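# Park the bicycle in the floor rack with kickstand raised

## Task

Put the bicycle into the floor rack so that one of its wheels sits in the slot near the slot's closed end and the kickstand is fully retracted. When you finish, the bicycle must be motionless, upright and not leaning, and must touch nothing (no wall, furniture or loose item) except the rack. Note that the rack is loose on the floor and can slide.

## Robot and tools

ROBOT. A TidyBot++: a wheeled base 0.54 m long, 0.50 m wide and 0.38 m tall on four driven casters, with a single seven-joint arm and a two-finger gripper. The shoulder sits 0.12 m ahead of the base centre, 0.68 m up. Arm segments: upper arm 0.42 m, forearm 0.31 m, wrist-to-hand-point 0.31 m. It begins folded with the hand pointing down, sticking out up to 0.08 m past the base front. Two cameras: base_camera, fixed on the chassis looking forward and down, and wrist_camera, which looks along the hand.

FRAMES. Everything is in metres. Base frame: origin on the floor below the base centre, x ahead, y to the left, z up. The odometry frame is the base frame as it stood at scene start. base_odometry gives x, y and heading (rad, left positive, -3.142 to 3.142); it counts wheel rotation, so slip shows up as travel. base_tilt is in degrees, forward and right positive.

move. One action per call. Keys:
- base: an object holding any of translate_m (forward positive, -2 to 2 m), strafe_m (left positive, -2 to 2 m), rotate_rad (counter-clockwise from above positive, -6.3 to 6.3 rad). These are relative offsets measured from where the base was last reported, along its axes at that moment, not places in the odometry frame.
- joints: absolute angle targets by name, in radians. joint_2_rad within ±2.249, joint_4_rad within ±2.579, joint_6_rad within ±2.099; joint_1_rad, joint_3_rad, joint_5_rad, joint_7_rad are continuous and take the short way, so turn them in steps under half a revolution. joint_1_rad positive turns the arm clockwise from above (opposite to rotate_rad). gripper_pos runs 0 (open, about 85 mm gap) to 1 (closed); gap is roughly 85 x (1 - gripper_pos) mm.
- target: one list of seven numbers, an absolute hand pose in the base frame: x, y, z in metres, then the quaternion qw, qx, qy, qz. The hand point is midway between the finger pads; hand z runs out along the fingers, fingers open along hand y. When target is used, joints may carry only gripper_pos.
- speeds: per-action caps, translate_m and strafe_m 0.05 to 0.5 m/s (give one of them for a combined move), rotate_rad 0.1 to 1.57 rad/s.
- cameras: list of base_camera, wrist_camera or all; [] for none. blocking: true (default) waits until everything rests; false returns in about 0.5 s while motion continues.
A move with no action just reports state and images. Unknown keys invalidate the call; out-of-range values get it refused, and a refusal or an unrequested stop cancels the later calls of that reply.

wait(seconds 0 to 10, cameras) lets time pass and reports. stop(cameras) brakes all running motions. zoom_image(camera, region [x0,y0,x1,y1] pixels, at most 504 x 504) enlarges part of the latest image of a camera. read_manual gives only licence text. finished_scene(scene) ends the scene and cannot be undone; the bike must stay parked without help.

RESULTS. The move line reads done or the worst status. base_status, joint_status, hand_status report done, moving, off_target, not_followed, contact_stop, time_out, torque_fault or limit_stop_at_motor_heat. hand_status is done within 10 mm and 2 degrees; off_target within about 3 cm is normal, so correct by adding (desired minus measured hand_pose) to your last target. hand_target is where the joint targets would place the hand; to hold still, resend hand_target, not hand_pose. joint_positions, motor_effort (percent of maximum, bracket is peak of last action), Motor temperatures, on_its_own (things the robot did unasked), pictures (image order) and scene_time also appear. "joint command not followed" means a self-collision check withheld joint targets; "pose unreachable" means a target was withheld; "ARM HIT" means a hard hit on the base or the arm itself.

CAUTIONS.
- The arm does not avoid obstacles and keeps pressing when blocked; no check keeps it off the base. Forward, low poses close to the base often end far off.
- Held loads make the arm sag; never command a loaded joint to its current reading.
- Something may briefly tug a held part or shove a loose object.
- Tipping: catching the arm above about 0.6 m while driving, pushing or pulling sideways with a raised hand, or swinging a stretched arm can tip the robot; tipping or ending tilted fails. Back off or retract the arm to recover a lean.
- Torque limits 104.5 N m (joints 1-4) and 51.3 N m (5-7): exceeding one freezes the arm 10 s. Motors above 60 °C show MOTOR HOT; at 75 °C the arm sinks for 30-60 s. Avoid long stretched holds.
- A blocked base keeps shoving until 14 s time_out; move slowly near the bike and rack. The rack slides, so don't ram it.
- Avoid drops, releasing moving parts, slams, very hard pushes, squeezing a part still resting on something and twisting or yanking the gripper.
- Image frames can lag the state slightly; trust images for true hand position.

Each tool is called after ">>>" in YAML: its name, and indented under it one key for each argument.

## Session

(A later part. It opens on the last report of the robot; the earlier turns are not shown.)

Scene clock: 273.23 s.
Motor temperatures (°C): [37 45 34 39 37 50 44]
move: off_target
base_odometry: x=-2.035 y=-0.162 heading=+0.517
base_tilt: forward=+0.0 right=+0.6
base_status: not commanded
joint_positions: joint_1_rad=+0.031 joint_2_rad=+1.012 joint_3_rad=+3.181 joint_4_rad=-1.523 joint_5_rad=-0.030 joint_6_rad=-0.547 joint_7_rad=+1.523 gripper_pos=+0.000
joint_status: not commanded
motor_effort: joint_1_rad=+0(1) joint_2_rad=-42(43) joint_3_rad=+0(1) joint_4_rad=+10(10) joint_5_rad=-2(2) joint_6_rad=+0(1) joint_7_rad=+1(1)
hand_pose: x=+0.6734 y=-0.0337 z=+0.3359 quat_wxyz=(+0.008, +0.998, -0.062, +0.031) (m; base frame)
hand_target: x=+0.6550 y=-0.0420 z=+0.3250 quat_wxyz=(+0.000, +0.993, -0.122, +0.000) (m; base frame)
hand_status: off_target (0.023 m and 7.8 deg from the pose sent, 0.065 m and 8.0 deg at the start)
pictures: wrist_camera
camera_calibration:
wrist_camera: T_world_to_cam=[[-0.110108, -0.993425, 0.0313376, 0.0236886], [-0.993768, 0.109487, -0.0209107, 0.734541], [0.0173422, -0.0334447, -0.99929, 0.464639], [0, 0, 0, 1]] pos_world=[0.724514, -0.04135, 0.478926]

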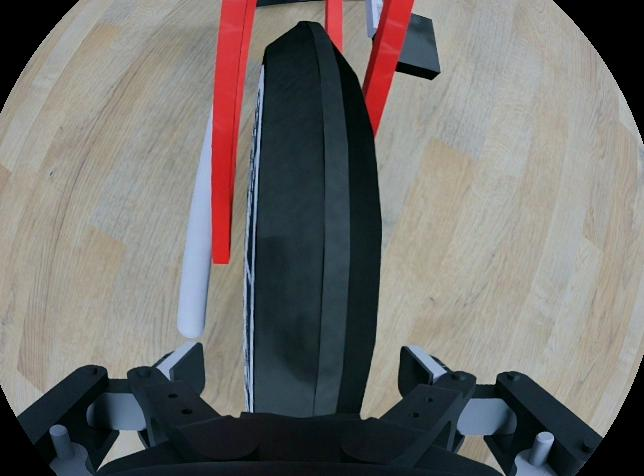

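>>> move:
  joints: {"gripper_pos": 0.8}

Scene clock: 274.33 s.
Motor temperatures (°C): [37 45 34 39 37 50 44]
move: off_target
base_odometry: x=-2.035 y=-0.162 heading=+0.517
base_tilt: forward=+0.0 right=+0.6
base_status: not commanded
joint_positions: joint_1_rad=+0.034 joint_2_rad=+1.010 joint_3_rad=+3.185 joint_4_rad=-1.519 joint_5_rad=-0.038 joint_6_rad=-0.556 joint_7_rad=+1.521 gripper_pos=+0.516
joint_status: gripper_pos off_target (ended at +0.516, target +0.800)
motor_effort: joint_1_rad=+1(3) joint_2_rad=-38(46) joint_3_rad=+2(4) joint_4_rad=+10(11) joint_5_rad=-1(4) joint_6_rad=+2(3) joint_7_rad=+0(1)
hand_pose: x=+0.6732 y=-0.0368 z=+0.3376 quat_wxyz=(+0.008, +0.997, -0.069, +0.029) (m; base frame)
hand_target: x=+0.6550 y=-0.0420 z=+0.3250 quat_wxyz=(+0.000, +0.993, -0.122, +0.000) (m; base frame)
hand_status: not commanded
pictures: base_camera, wrist_camera
camera_calibration:
wrist_camera: T_world_to_cam=[[-0.123488, -0.991883, 0.0303045, 0.0299178], [-0.992251, 0.122997, -0.0175826, 0.733081], [0.0137125, -0.0322409, -0.999386, 0.468735], [0, 0, 0, 1]] pos_world=[0.724668, -0.0453791, 0.480431]

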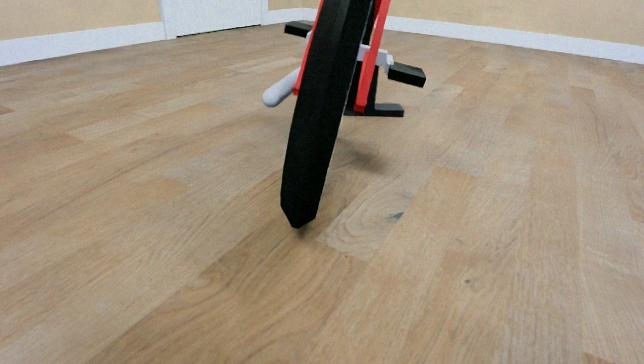

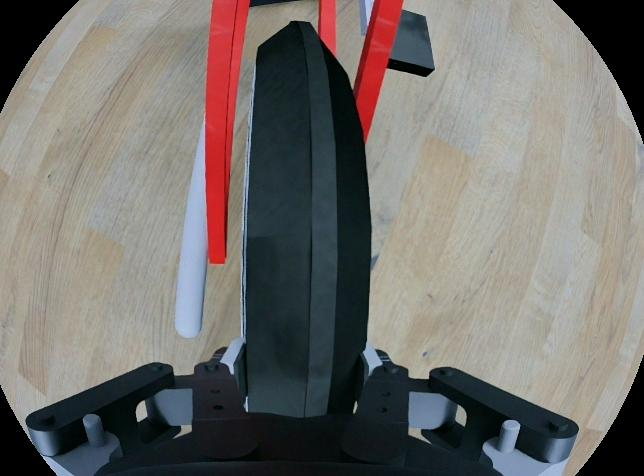

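>>> move:
  target: [0.655, -0.042, 0.385, 0, 0.9925, -0.122, 0]
  cameras: []

Scene clock: 275.90 s.
Motor temperatures (°C): [37 45 34 39 37 50 44]
move: off_target
base_odometry: x=-2.035 y=-0.162 heading=+0.517
base_tilt: forward=+0.0 right=+0.6
base_status: not commanded
joint_positions: joint_1_rad=+0.034 joint_2_rad=+1.009 joint_3_rad=+3.185 joint_4_rad=-1.511 joint_5_rad=-0.038 joint_6_rad=-0.584 joint_7_rad=+1.518 gripper_pos=+0.518
joint_status: not commanded
motor_effort: joint_1_rad=+3(3) joint_2_rad=-60(60) joint_3_rad=+4(4) joint_4_rad=+6(10) joint_5_rad=+1(2) joint_6_rad=-10(10) joint_7_rad=+0(1)
hand_pose: x=+0.6693 y=-0.0363 z=+0.3390 quat_wxyz=(+0.008, +0.997, -0.070, +0.019) (m; base frame)
hand_target: x=+0.6550 y=-0.0420 z=+0.3850 quat_wxyz=(+0.000, +0.993, -0.122, +0.000) (m; base frame)
hand_status: off_target (0.048 m and 6.4 deg from the pose sent, 0.051 m and 7.0 deg at the start)
pictures: none
No camera images: "cameras" was empty.

>>> move:
  target: [0.655, -0.042, 0.44, 0, 0.9925, -0.122, 0]
  cameras: []

>>> move:
  target: [0.655, -0.042, 0.48, 0, 0.9925, -0.122, 0]
  cameras: []

Scene clock: 277.27 s.
Motor temperatures (°C): [37 45 34 39 37 50 44]
move: off_target
base_odometry: x=-2.035 y=-0.162 heading=+0.517
base_tilt: forward=+0.0 right=+0.6
base_status: not commanded
joint_positions: joint_1_rad=+0.029 joint_2_rad=+0.998 joint_3_rad=+3.191 joint_4_rad=-1.520 joint_5_rad=-0.040 joint_6_rad=-0.722 joint_7_rad=+1.506 gripper_pos=+0.519
joint_status: not commanded
motor_effort: joint_1_rad=+3(4) joint_2_rad=-70(72) joint_3_rad=+4(5) joint_4_rad=+13(15) joint_5_rad=+0(3) joint_6_rad=-9(14) joint_7_rad=-3(5)
hand_pose: x=+0.6253 y=-0.0329 z=+0.3445 quat_wxyz=(+0.008, +0.996, -0.077, -0.048) (m; base frame)
hand_target: x=+0.6550 y=-0.0420 z=+0.4400 quat_wxyz=(+0.000, +0.993, -0.122, +0.000) (m; base frame)
hand_status: off_target (0.100 m and 7.6 deg from the pose sent, 0.102 m and 6.4 deg at the start)
pictures: none
No camera images: "cameras" was empty.

Scene clock: 278.43 s.
Motor temperatures (°C): [37 46 34 39 37 50 44]
move: off_target
base_odometry: x=-2.035 y=-0.162 heading=+0.517
base_tilt: forward=+0.0 right=+0.6
base_status: not commanded
joint_positions: joint_1_rad=+0.024 joint_2_rad=+0.965 joint_3_rad=+3.191 joint_4_rad=-1.529 joint_5_rad=-0.040 joint_6_rad=-0.836 joint_7_rad=+1.506 gripper_pos=+0.519
joint_status: not commanded
motor_effort: joint_1_rad=+4(5) joint_2_rad=-75(77) joint_3_rad=+6(7) joint_4_rad=+19(21) joint_5_rad=-1(2) joint_6_rad=-7(12) joint_7_rad=-5(6)
hand_pose: x=+0.5964 y=-0.0269 z=+0.3646 quat_wxyz=(+0.007, +0.993, -0.075, -0.093) (m; base frame)
hand_target: x=+0.6550 y=-0.0420 z=+0.4800 quat_wxyz=(+0.000, +0.993, -0.122, +0.000) (m; base frame)
hand_status: off_target (0.130 m and 12.0 deg from the pose sent, 0.139 m and 7.6 deg at the start)
pictures: none
No camera images: "cameras" was empty.

>>> zoom_image:
  camera: "wrist_camera"
  region: [0, 0, 500, 300]

Scaled by 1.008.

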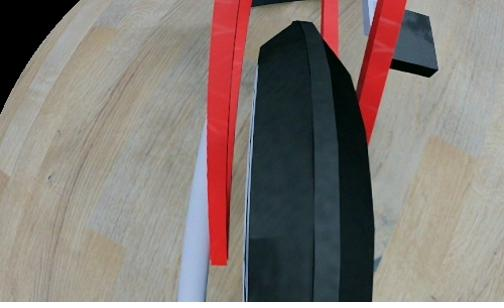

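>>> move:
  base: {"strafe_m": -0.13}
  speeds: {"strafe_m": 0.08}
  cameras: ["wrist_camera"]

Scene clock: 280.90 s.
Motor temperatures (°C): [37 46 34 39 37 50 44]
move: done
base_odometry: x=-1.971 y=-0.275 heading=+0.518
base_tilt: forward=+0.0 right=+0.6
base_status: done
joint_positions: joint_1_rad=-0.046 joint_2_rad=+0.965 joint_3_rad=+3.176 joint_4_rad=-1.531 joint_5_rad=-0.040 joint_6_rad=-0.842 joint_7_rad=+1.517 gripper_pos=+0.524
joint_status: not commanded
motor_effort: joint_1_rad=+15(18) joint_2_rad=-76(77) joint_3_rad=+8(12) joint_4_rad=+21(23) joint_5_rad=-10(13) joint_6_rad=-6(8) joint_7_rad=-11(13)
hand_pose: x=+0.5937 y=+0.0139 z=+0.3647 quat_wxyz=(+0.005, +0.995, -0.030, -0.097) (m; base frame)
hand_target: x=+0.6550 y=-0.0420 z=+0.4800 quat_wxyz=(+0.000, +0.993, -0.122, +0.000) (m; base frame)
hand_status: not commanded
pictures: wrist_camera
camera_calibration:
wrist_camera: T_world_to_cam=[[-0.0403708, -0.998751, 0.0294306, 0.0206592], [-0.971099, 0.0461535, 0.234171, 0.54511], [-0.235237, -0.0191264, -0.97175, 0.636081], [0, 0, 0, 1]] pos_world=[0.67982, 0.00764062, 0.489855]

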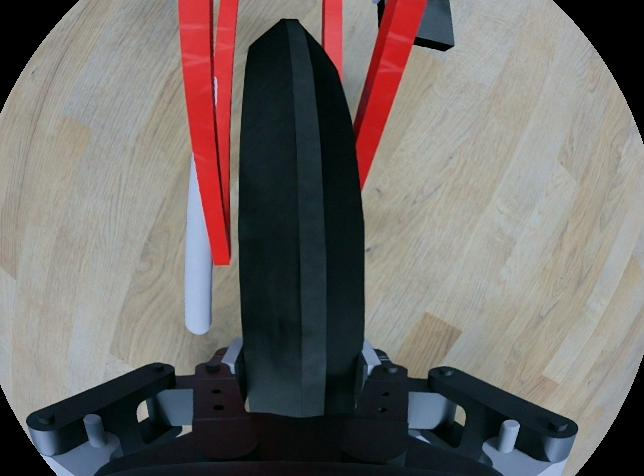

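>>> move:
  base: {"strafe_m": -0.04}
  speeds: {"strafe_m": 0.08}
  cameras: ["base_camera"]

Scene clock: 282.13 s.
Motor temperatures (°C): [37 46 34 39 37 50 44]
move: done
base_odometry: x=-1.951 y=-0.309 heading=+0.518
base_tilt: forward=+0.0 right=+0.6
base_status: done
joint_positions: joint_1_rad=-0.056 joint_2_rad=+0.965 joint_3_rad=+3.170 joint_4_rad=-1.532 joint_5_rad=-0.039 joint_6_rad=-0.844 joint_7_rad=+1.531 gripper_pos=+0.525
joint_status: not commanded
motor_effort: joint_1_rad=+17(19) joint_2_rad=-75(77) joint_3_rad=+10(12) joint_4_rad=+20(22) joint_5_rad=-11(13) joint_6_rad=-6(6) joint_7_rad=-12(14)
hand_pose: x=+0.5922 y=+0.0219 z=+0.3648 quat_wxyz=(+0.002, +0.995, -0.016, -0.099) (m; base frame)
hand_target: x=+0.6550 y=-0.0420 z=+0.4800 quat_wxyz=(+0.000, +0.993, -0.122, +0.000) (m; base frame)
hand_status: not commanded
pictures: base_camera

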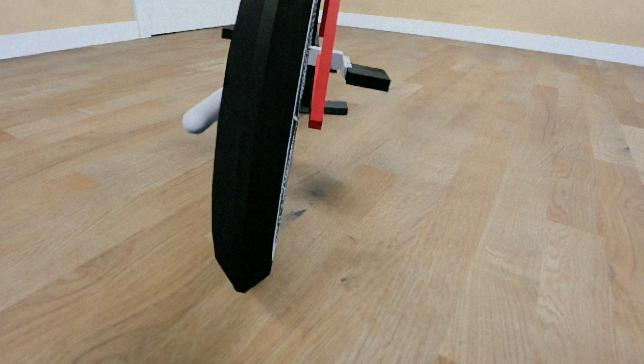

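>>> move:
  target: [0.655, -0.03, 0.51, 0.172, 0.985, 0.0, 0.0]
  cameras: ["base_camera"]

Scene clock: 283.87 s.
Motor temperatures (°C): [37 47 34 39 37 50 44]
move: off_target
base_odometry: x=-1.951 y=-0.310 heading=+0.518
base_tilt: forward=+0.0 right=+0.6
base_status: not commanded
joint_positions: joint_1_rad=-0.252 joint_2_rad=+0.965 joint_3_rad=+3.279 joint_4_rad=-1.510 joint_5_rad=+0.130 joint_6_rad=-0.889 joint_7_rad=+1.391 gripper_pos=+0.525
joint_status: not commanded
motor_effort: joint_1_rad=+1(17) joint_2_rad=-74(76) joint_3_rad=+11(12) joint_4_rad=+19(20) joint_5_rad=+7(11) joint_6_rad=-11(11) joint_7_rad=-3(12)
hand_pose: x=+0.5983 y=+0.0187 z=+0.3782 quat_wxyz=(+0.119, +0.988, +0.037, -0.092) (m; base frame)
hand_target: x=+0.6550 y=-0.0300 z=+0.5100 quat_wxyz=(+0.172, +0.985, +0.000, +0.000) (m; base frame)
hand_status: off_target (0.152 m and 12.8 deg from the pose sent, 0.167 m and 22.7 deg at the start)
pictures: base_camera

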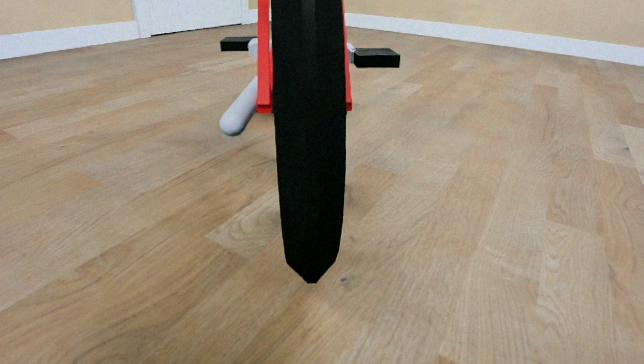

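>>> move:
  base: {"translate_m": 0.09, "strafe_m": 0.008}
  speeds: {"translate_m": 0.08}
  cameras: []

Scene clock: 285.60 s.
Motor temperatures (°C): [37 47 34 39 37 50 44]
move: done
base_odometry: x=-1.877 y=-0.258 heading=+0.518
base_tilt: forward=+0.0 right=+0.6
base_status: done
joint_positions: joint_1_rad=-0.264 joint_2_rad=+0.964 joint_3_rad=+3.276 joint_4_rad=-1.564 joint_5_rad=+0.131 joint_6_rad=-0.965 joint_7_rad=+1.391 gripper_pos=+0.525
joint_status: not commanded
motor_effort: joint_1_rad=+3(5) joint_2_rad=-78(82) joint_3_rad=+16(18) joint_4_rad=+29(32) joint_5_rad=+10(11) joint_6_rad=-3(11) joint_7_rad=-9(11)
hand_pose: x=+0.5473 y=+0.0142 z=+0.3795 quat_wxyz=(+0.131, +0.979, +0.040, -0.153) (m; base frame)
hand_target: x=+0.6550 y=-0.0300 z=+0.5100 quat_wxyz=(+0.172, +0.985, +0.000, +0.000) (m; base frame)
hand_status: not commanded
pictures: none
No camera images: "cameras" was empty.

>>> move:
  cameras: ["wrist_camera"]

Scene clock: 285.67 s.
Motor temperatures (°C): [37 47 34 39 37 50 44]
base_odometry: x=-1.877 y=-0.258 heading=+0.518
base_tilt: forward=+0.0 right=+0.6
base_status: done
joint_positions: joint_1_rad=-0.264 joint_2_rad=+0.964 joint_3_rad=+3.276 joint_4_rad=-1.564 joint_5_rad=+0.131 joint_6_rad=-0.965 joint_7_rad=+1.391 gripper_pos=+0.525
joint_status: not commanded
motor_effort: joint_1_rad=+3(5) joint_2_rad=-79(82) joint_3_rad=+16(18) joint_4_rad=+29(32) joint_5_rad=+11(11) joint_6_rad=-3(11) joint_7_rad=-9(11)
hand_pose: x=+0.5473 y=+0.0142 z=+0.3795 quat_wxyz=(+0.131, +0.979, +0.040, -0.153) (m; base frame)
hand_target: x=+0.6550 y=-0.0300 z=+0.5100 quat_wxyz=(+0.172, +0.985, +0.000, +0.000) (m; base frame)
hand_status: not commanded
pictures: wrist_camera
camera_calibration:
wrist_camera: T_world_to_cam=[[0.137674, -0.957121, 0.254883, -0.164932], [-0.935191, -0.0408401, 0.35178, 0.433544], [-0.326286, -0.286795, -0.900714, 0.666259], [0, 0, 0, 1]] pos_world=[0.645545, 0.0509261, 0.489635]

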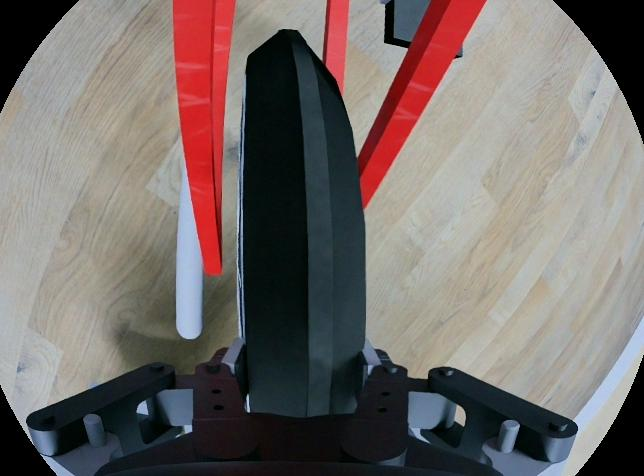

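>>> move:
  target: [0.63, -0.01, 0.43, 0.172, 0.985, 0.0, 0.0]
  cameras: []

>>> move:
  target: [0.6, 0.01, 0.36, 0.13, 0.9915, 0.0, 0.0]
  cameras: ["base_camera"]

Scene clock: 287.03 s.
Motor temperatures (°C): [37 47 34 39 37 50 44]
move: off_target
base_odometry: x=-1.877 y=-0.258 heading=+0.518
base_tilt: forward=+0.0 right=+0.6
base_status: not commanded
joint_positions: joint_1_rad=-0.335 joint_2_rad=+0.990 joint_3_rad=+3.312 joint_4_rad=-1.641 joint_5_rad=+0.136 joint_6_rad=-0.824 joint_7_rad=+1.327 gripper_pos=+0.525
joint_status: not commanded
motor_effort: joint_1_rad=+4(5) joint_2_rad=-64(78) joint_3_rad=+14(16) joint_4_rad=+18(29) joint_5_rad=+7(11) joint_6_rad=-3(8) joint_7_rad=-5(9)
hand_pose: x=+0.5398 y=+0.0238 z=+0.3521 quat_wxyz=(+0.146, +0.981, +0.040, -0.125) (m; base frame)
hand_target: x=+0.6300 y=-0.0100 z=+0.4300 quat_wxyz=(+0.172, +0.985, +0.000, +0.000) (m; base frame)
hand_status: off_target (0.124 m and 15.3 deg from the pose sent, 0.100 m and 18.8 deg at the start)
pictures: none
No camera images: "cameras" was empty.

Scene clock: 288.30 s.
Motor temperatures (°C): [37 47 34 39 37 51 44]
move: off_target
base_odometry: x=-1.877 y=-0.258 heading=+0.518
base_tilt: forward=+0.0 right=+0.6
base_status: not commanded
joint_positions: joint_1_rad=-0.350 joint_2_rad=+0.953 joint_3_rad=+3.331 joint_4_rad=-1.739 joint_5_rad=+0.136 joint_6_rad=-0.685 joint_7_rad=+1.327 gripper_pos=+0.525
joint_status: not commanded
motor_effort: joint_1_rad=+6(6) joint_2_rad=-35(63) joint_3_rad=+8(14) joint_4_rad=+14(18) joint_5_rad=-3(6) joint_6_rad=+9(9) joint_7_rad=-7(7)
hand_pose: x=+0.5387 y=+0.0235 z=+0.3502 quat_wxyz=(+0.137, +0.986, +0.046, -0.086) (m; base frame)
hand_target: x=+0.6000 y=+0.0100 z=+0.3600 quat_wxyz=(+0.130, +0.992, +0.000, +0.000) (m; base frame)
hand_status: off_target (0.064 m and 11.2 deg from the pose sent, 0.062 m and 15.2 deg at the start)
pictures: base_camera

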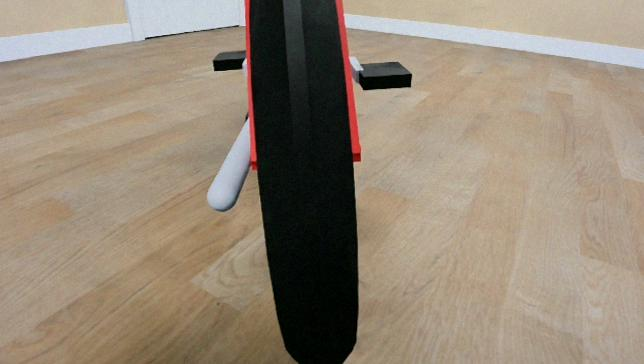

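>>> move:
  target: [0.575, -0.01, 0.345, 0.11, 0.994, 0.0, 0.0]
  cameras: []

>>> move:
  joints: {"gripper_pos": 0.35}
  cameras: ["base_camera"]

Scene clock: 289.40 s.
Motor temperatures (°C): [37 47 34 39 37 51 44]
move: off_target
base_odometry: x=-1.877 y=-0.258 heading=+0.518
base_tilt: forward=+0.0 right=+0.6
base_status: not commanded
joint_positions: joint_1_rad=-0.328 joint_2_rad=+0.914 joint_3_rad=+3.332 joint_4_rad=-1.835 joint_5_rad=+0.136 joint_6_rad=-0.560 joint_7_rad=+1.357 gripper_pos=+0.525
joint_status: not commanded
motor_effort: joint_1_rad=+7(8) joint_2_rad=-27(35) joint_3_rad=+9(9) joint_4_rad=+11(14) joint_5_rad=-4(5) joint_6_rad=+10(10) joint_7_rad=-5(7)
hand_pose: x=+0.5325 y=+0.0156 z=+0.3507 quat_wxyz=(+0.121, +0.990, +0.052, -0.059) (m; base frame)
hand_target: x=+0.5750 y=-0.0100 z=+0.3450 quat_wxyz=(+0.110, +0.994, +0.000, +0.000) (m; base frame)
hand_status: off_target (0.050 m and 9.1 deg from the pose sent, 0.050 m and 11.7 deg at the start)
pictures: none
No camera images: "cameras" was empty.

Scene clock: 290.33 s.
Motor temperatures (°C): [37 47 34 39 37 51 44]
move: done
base_odometry: x=-1.877 y=-0.258 heading=+0.518
base_tilt: forward=+0.0 right=+0.6
base_status: not commanded
joint_positions: joint_1_rad=-0.307 joint_2_rad=+0.924 joint_3_rad=+3.336 joint_4_rad=-1.821 joint_5_rad=+0.110 joint_6_rad=-0.476 joint_7_rad=+1.354 gripper_pos=+0.350
joint_status: all done
motor_effort: joint_1_rad=+4(7) joint_2_rad=-35(40) joint_3_rad=+8(11) joint_4_rad=+5(13) joint_5_rad=+2(4) joint_6_rad=-2(10) joint_7_rad=+0(6)
hand_pose: x=+0.5618 y=+0.0167 z=+0.3441 quat_wxyz=(+0.106, +0.994, +0.033, -0.017) (m; base frame)
hand_target: x=+0.5750 y=-0.0100 z=+0.3450 quat_wxyz=(+0.110, +0.994, +0.000, +0.000) (m; base frame)
hand_status: not commanded
pictures: base_camera

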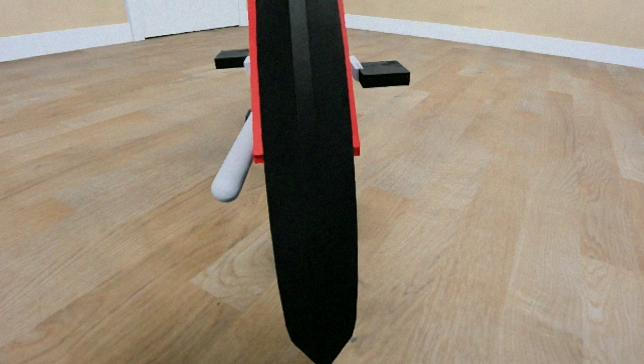

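>>> move:
  joints: {"gripper_pos": 0.0}
  cameras: ["base_camera"]

Scene clock: 291.10 s.
Motor temperatures (°C): [37 47 34 39 37 51 44]
move: done
base_odometry: x=-1.877 y=-0.258 heading=+0.518
base_tilt: forward=+0.0 right=+0.6
base_status: not commanded
joint_positions: joint_1_rad=-0.292 joint_2_rad=+0.926 joint_3_rad=+3.347 joint_4_rad=-1.821 joint_5_rad=+0.110 joint_6_rad=-0.476 joint_7_rad=+1.354 gripper_pos=+0.000
joint_status: all done
motor_effort: joint_1_rad=+1(4) joint_2_rad=-39(39) joint_3_rad=+5(7) joint_4_rad=+7(8) joint_5_rad=+1(2) joint_6_rad=-1(2) joint_7_rad=+1(1)
hand_pose: x=+0.5620 y=+0.0040 z=+0.3438 quat_wxyz=(+0.111, +0.993, +0.023, -0.019) (m; base frame)
hand_target: x=+0.5750 y=-0.0100 z=+0.3450 quat_wxyz=(+0.110, +0.994, +0.000, +0.000) (m; base frame)
hand_status: not commanded
pictures: base_camera

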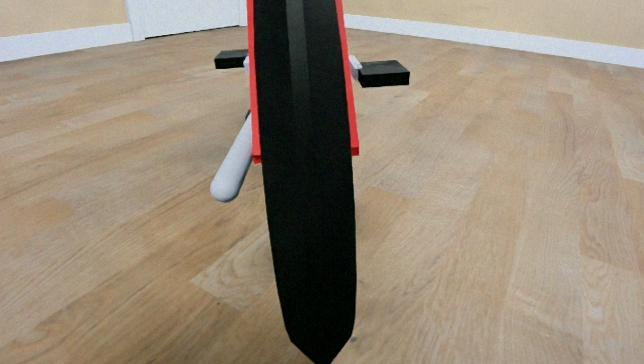

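>>> move:
  target: [0.575, 0.012, 0.445, 0.11, 0.994, 0.0, 0.0]
  cameras: []

>>> move:
  target: [0.555, 0.02, 0.56, 0.05, 0.9987, 0.0, 0.0]
  cameras: ["base_camera"]

Scene clock: 292.43 s.
Motor temperatures (°C): [37 47 34 39 37 51 44]
move: off_target
base_odometry: x=-1.877 y=-0.258 heading=+0.518
base_tilt: forward=+0.0 right=+0.6
base_status: not commanded
joint_positions: joint_1_rad=-0.292 joint_2_rad=+0.722 joint_3_rad=+3.340 joint_4_rad=-1.796 joint_5_rad=+0.112 joint_6_rad=-0.631 joint_7_rad=+1.337 gripper_pos=+0.000
joint_status: not commanded
motor_effort: joint_1_rad=+0(2) joint_2_rad=-34(41) joint_3_rad=+2(6) joint_4_rad=+10(10) joint_5_rad=+0(1) joint_6_rad=+0(1) joint_7_rad=+1(1)
hand_pose: x=+0.5861 y=+0.0154 z=+0.4394 quat_wxyz=(+0.097, +0.995, +0.000, +0.017) (m; base frame)
hand_target: x=+0.5750 y=+0.0120 z=+0.4450 quat_wxyz=(+0.110, +0.994, +0.000, +0.000) (m; base frame)
hand_status: off_target (0.013 m and 2.4 deg from the pose sent, 0.102 m and 3.4 deg at the start)
pictures: none
No camera images: "cameras" was empty.

Scene clock: 293.73 s.
Motor temperatures (°C): [37 47 34 39 37 51 44]
move: off_target
base_odometry: x=-1.877 y=-0.258 heading=+0.518
base_tilt: forward=+0.0 right=+0.6
base_status: not commanded
joint_positions: joint_1_rad=-0.169 joint_2_rad=+0.475 joint_3_rad=+3.219 joint_4_rad=-1.760 joint_5_rad=+0.112 joint_6_rad=-0.885 joint_7_rad=+1.370 gripper_pos=+0.000
joint_status: not commanded
motor_effort: joint_1_rad=-1(1) joint_2_rad=-31(37) joint_3_rad=+1(3) joint_4_rad=+14(14) joint_5_rad=+0(2) joint_6_rad=+0(0) joint_7_rad=+1(1)
hand_pose: x=+0.5685 y=+0.0145 z=+0.5532 quat_wxyz=(+0.059, +0.998, -0.015, +0.020) (m; base frame)
hand_target: x=+0.5550 y=+0.0200 z=+0.5600 quat_wxyz=(+0.050, +0.999, +0.000, +0.000) (m; base frame)
hand_status: off_target (0.016 m and 3.0 deg from the pose sent, 0.125 m and 5.7 deg at the start)
pictures: base_camera

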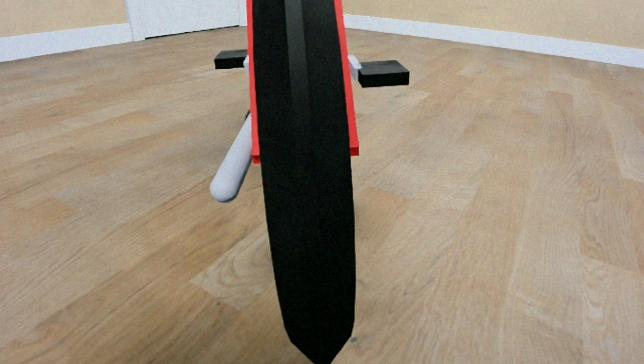

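>>> move:
  base: {"translate_m": -0.25}
  joints: {"joint_1_rad": 0, "joint_2_rad": -0.2, "joint_3_rad": 3.14, "joint_4_rad": -1.9, "joint_5_rad": 0, "joint_6_rad": -0.6, "joint_7_rad": 1.57}
  cameras: ["wrist_camera"]

Scene clock: 295.83 s.
Motor temperatures (°C): [37 47 34 39 37 51 44]
move: done
base_odometry: x=-2.094 y=-0.382 heading=+0.518
base_tilt: forward=+0.0 right=+0.6
base_status: done
joint_positions: joint_1_rad=-0.017 joint_2_rad=-0.179 joint_3_rad=+3.159 joint_4_rad=-1.885 joint_5_rad=+0.066 joint_6_rad=-0.649 joint_7_rad=+1.522 gripper_pos=+0.000
joint_status: all done
motor_effort: joint_1_rad=+0(1) joint_2_rad=-13(34) joint_3_rad=+0(1) joint_4_rad=+21(21) joint_5_rad=-1(2) joint_6_rad=+6(7) joint_7_rad=+0(2)
hand_pose: x=+0.5764 y=-0.0115 z=+0.8343 quat_wxyz=(+0.018, +0.923, -0.006, +0.384) (m; base frame)
hand_target: x=+0.5793 y=+0.0021 z=+0.8463 quat_wxyz=(+0.000, +0.913, +0.000, +0.408) (m; base frame)
hand_status: not commanded
pictures: wrist_camera
camera_calibration:
wrist_camera: T_world_to_cam=[[-0.02716, -0.998338, 0.0508281, -0.044691], [-0.733985, -0.0146019, -0.679008, 1.04397], [0.678622, -0.0557489, -0.732369, 0.360963], [0, 0, 0, 1]] pos_world=[0.520088, -0.00924943, 0.975495]

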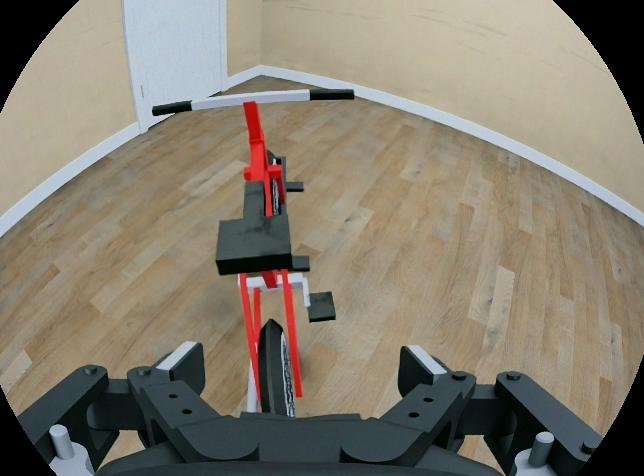

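>>> zoom_image:
  camera: "wrist_camera"
  region: [220, 130, 340, 250]

Scaled by 4.200.

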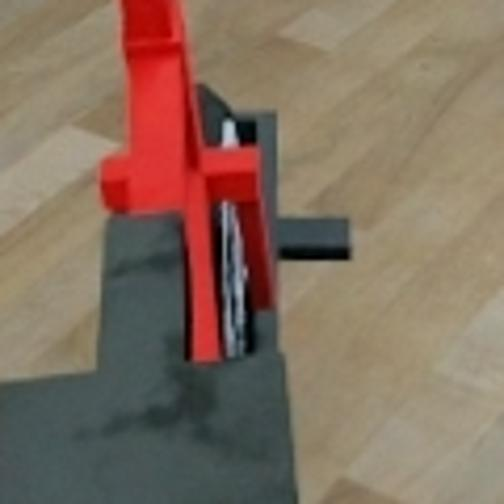

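>>> move:
  joints: {"joint_1_rad": 2.5}
  cameras: []

>>> move:
  base: {"translate_m": 0.39}
  speeds: {"translate_m": 0.1}
  cameras: ["base_camera"]

Scene clock: 299.53 s.
Motor temperatures (°C): [37 47 34 39 37 51 44]
move: done
base_odometry: x=-2.094 y=-0.382 heading=+0.518
base_tilt: forward=+0.0 right=+0.6
base_status: not commanded
joint_positions: joint_1_rad=+2.485 joint_2_rad=-0.179 joint_3_rad=+3.155 joint_4_rad=-1.885 joint_5_rad=+0.063 joint_6_rad=-0.642 joint_7_rad=+1.524 gripper_pos=+0.000
joint_status: all done
motor_effort: joint_1_rad=+0(2) joint_2_rad=-13(14) joint_3_rad=+0(1) joint_4_rad=+21(21) joint_5_rad=+0(2) joint_6_rad=+6(6) joint_7_rad=+1(1)
hand_pose: x=-0.2543 y=-0.2667 z=+0.8355 quat_wxyz=(+0.372, +0.286, -0.877, +0.106) (m; base frame)
hand_target: x=-0.2485 y=-0.2771 z=+0.8463 quat_wxyz=(+0.388, +0.288, -0.866, +0.129) (m; base frame)
hand_status: not commanded
pictures: none
No camera images: "cameras" was empty.

Scene clock: 303.97 s.
Motor temperatures (°C): [37 47 34 39 37 51 44]
move: done
base_odometry: x=-1.755 y=-0.189 heading=+0.518
base_tilt: forward=+0.0 right=+0.6
base_status: done
joint_positions: joint_1_rad=+2.487 joint_2_rad=-0.184 joint_3_rad=+3.152 joint_4_rad=-1.887 joint_5_rad=+0.062 joint_6_rad=-0.641 joint_7_rad=+1.524 gripper_pos=+0.000
joint_status: not commanded
motor_effort: joint_1_rad=+0(1) joint_2_rad=-13(16) joint_3_rad=+0(1) joint_4_rad=+21(21) joint_5_rad=-1(2) joint_6_rad=+6(7) joint_7_rad=+1(1)
hand_pose: x=-0.2534 y=-0.2663 z=+0.8368 quat_wxyz=(+0.374, +0.286, -0.876, +0.107) (m; base frame)
hand_target: x=-0.2485 y=-0.2771 z=+0.8463 quat_wxyz=(+0.388, +0.288, -0.866, +0.129) (m; base frame)
hand_status: not commanded
pictures: base_camera

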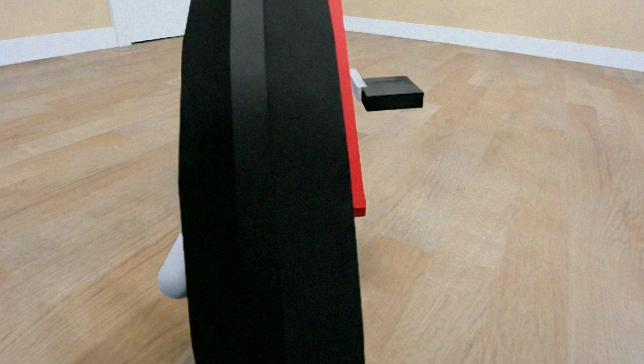

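>>> move:
  base: {"translate_m": 0.09}
  speeds: {"translate_m": 0.07}
  cameras: []

>>> move:
  base: {"translate_m": -0.4}
  cameras: []

Scene clock: 305.83 s.
Motor temperatures (°C): [37 47 34 39 37 51 44]
move: done
base_odometry: x=-1.677 y=-0.144 heading=+0.519
base_tilt: forward=+0.0 right=+0.6
base_status: done
joint_positions: joint_1_rad=+2.488 joint_2_rad=-0.184 joint_3_rad=+3.152 joint_4_rad=-1.887 joint_5_rad=+0.062 joint_6_rad=-0.641 joint_7_rad=+1.524 gripper_pos=+0.000
joint_status: not commanded
motor_effort: joint_1_rad=+0(1) joint_2_rad=-13(15) joint_3_rad=+0(1) joint_4_rad=+21(21) joint_5_rad=-1(2) joint_6_rad=+6(7) joint_7_rad=+1(1)
hand_pose: x=-0.2533 y=-0.2662 z=+0.8371 quat_wxyz=(+0.374, +0.286, -0.876, +0.107) (m; base frame)
hand_target: x=-0.2485 y=-0.2771 z=+0.8463 quat_wxyz=(+0.388, +0.288, -0.866, +0.129) (m; base frame)
hand_status: not commanded
pictures: none
No camera images: "cameras" was empty.

Scene clock: 308.07 s.
Motor temperatures (°C): [37 47 34 39 37 51 44]
move: done
base_odometry: x=-2.024 y=-0.343 heading=+0.520
base_tilt: forward=+0.0 right=+0.6
base_status: done
joint_positions: joint_1_rad=+2.490 joint_2_rad=-0.191 joint_3_rad=+3.149 joint_4_rad=-1.889 joint_5_rad=+0.061 joint_6_rad=-0.639 joint_7_rad=+1.524 gripper_pos=+0.000
joint_status: not commanded
motor_effort: joint_1_rad=+0(2) joint_2_rad=-12(16) joint_3_rad=+0(2) joint_4_rad=+21(21) joint_5_rad=+0(2) joint_6_rad=+6(7) joint_7_rad=+0(1)
hand_pose: x=-0.2521 y=-0.2659 z=+0.8396 quat_wxyz=(+0.377, +0.285, -0.875, +0.109) (m; base frame)
hand_target: x=-0.2485 y=-0.2771 z=+0.8463 quat_wxyz=(+0.388, +0.288, -0.866, +0.129) (m; base frame)
hand_status: not commanded
pictures: none
No camera images: "cameras" was empty.

>>> wait:
  seconds: 1
  cameras: ["base_camera"]

Scene clock: 309.10 s.
Motor temperatures (°C): [37 47 34 39 37 51 44]
base_odometry: x=-2.024 y=-0.343 heading=+0.520
base_tilt: forward=+0.0 right=+0.6
base_status: done
joint_positions: joint_1_rad=+2.490 joint_2_rad=-0.191 joint_3_rad=+3.149 joint_4_rad=-1.889 joint_5_rad=+0.061 joint_6_rad=-0.639 joint_7_rad=+1.524 gripper_pos=+0.000
joint_status: not commanded
motor_effort: joint_1_rad=+0(2) joint_2_rad=-13(16) joint_3_rad=+0(2) joint_4_rad=+21(21) joint_5_rad=-1(2) joint_6_rad=+6(7) joint_7_rad=+1(1)
hand_pose: x=-0.2521 y=-0.2659 z=+0.8396 quat_wxyz=(+0.377, +0.285, -0.875, +0.109) (m; base frame)
hand_target: x=-0.2485 y=-0.2771 z=+0.8463 quat_wxyz=(+0.388, +0.288, -0.866, +0.129) (m; base frame)
hand_status: not commanded
wait: 1.00 s; at rest by 0.23 s
pictures: base_camera

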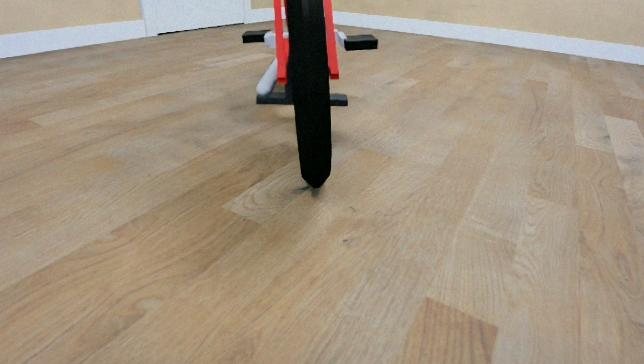

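>>> finished_scene:
  scene: 2

The scene is finished: the task was done.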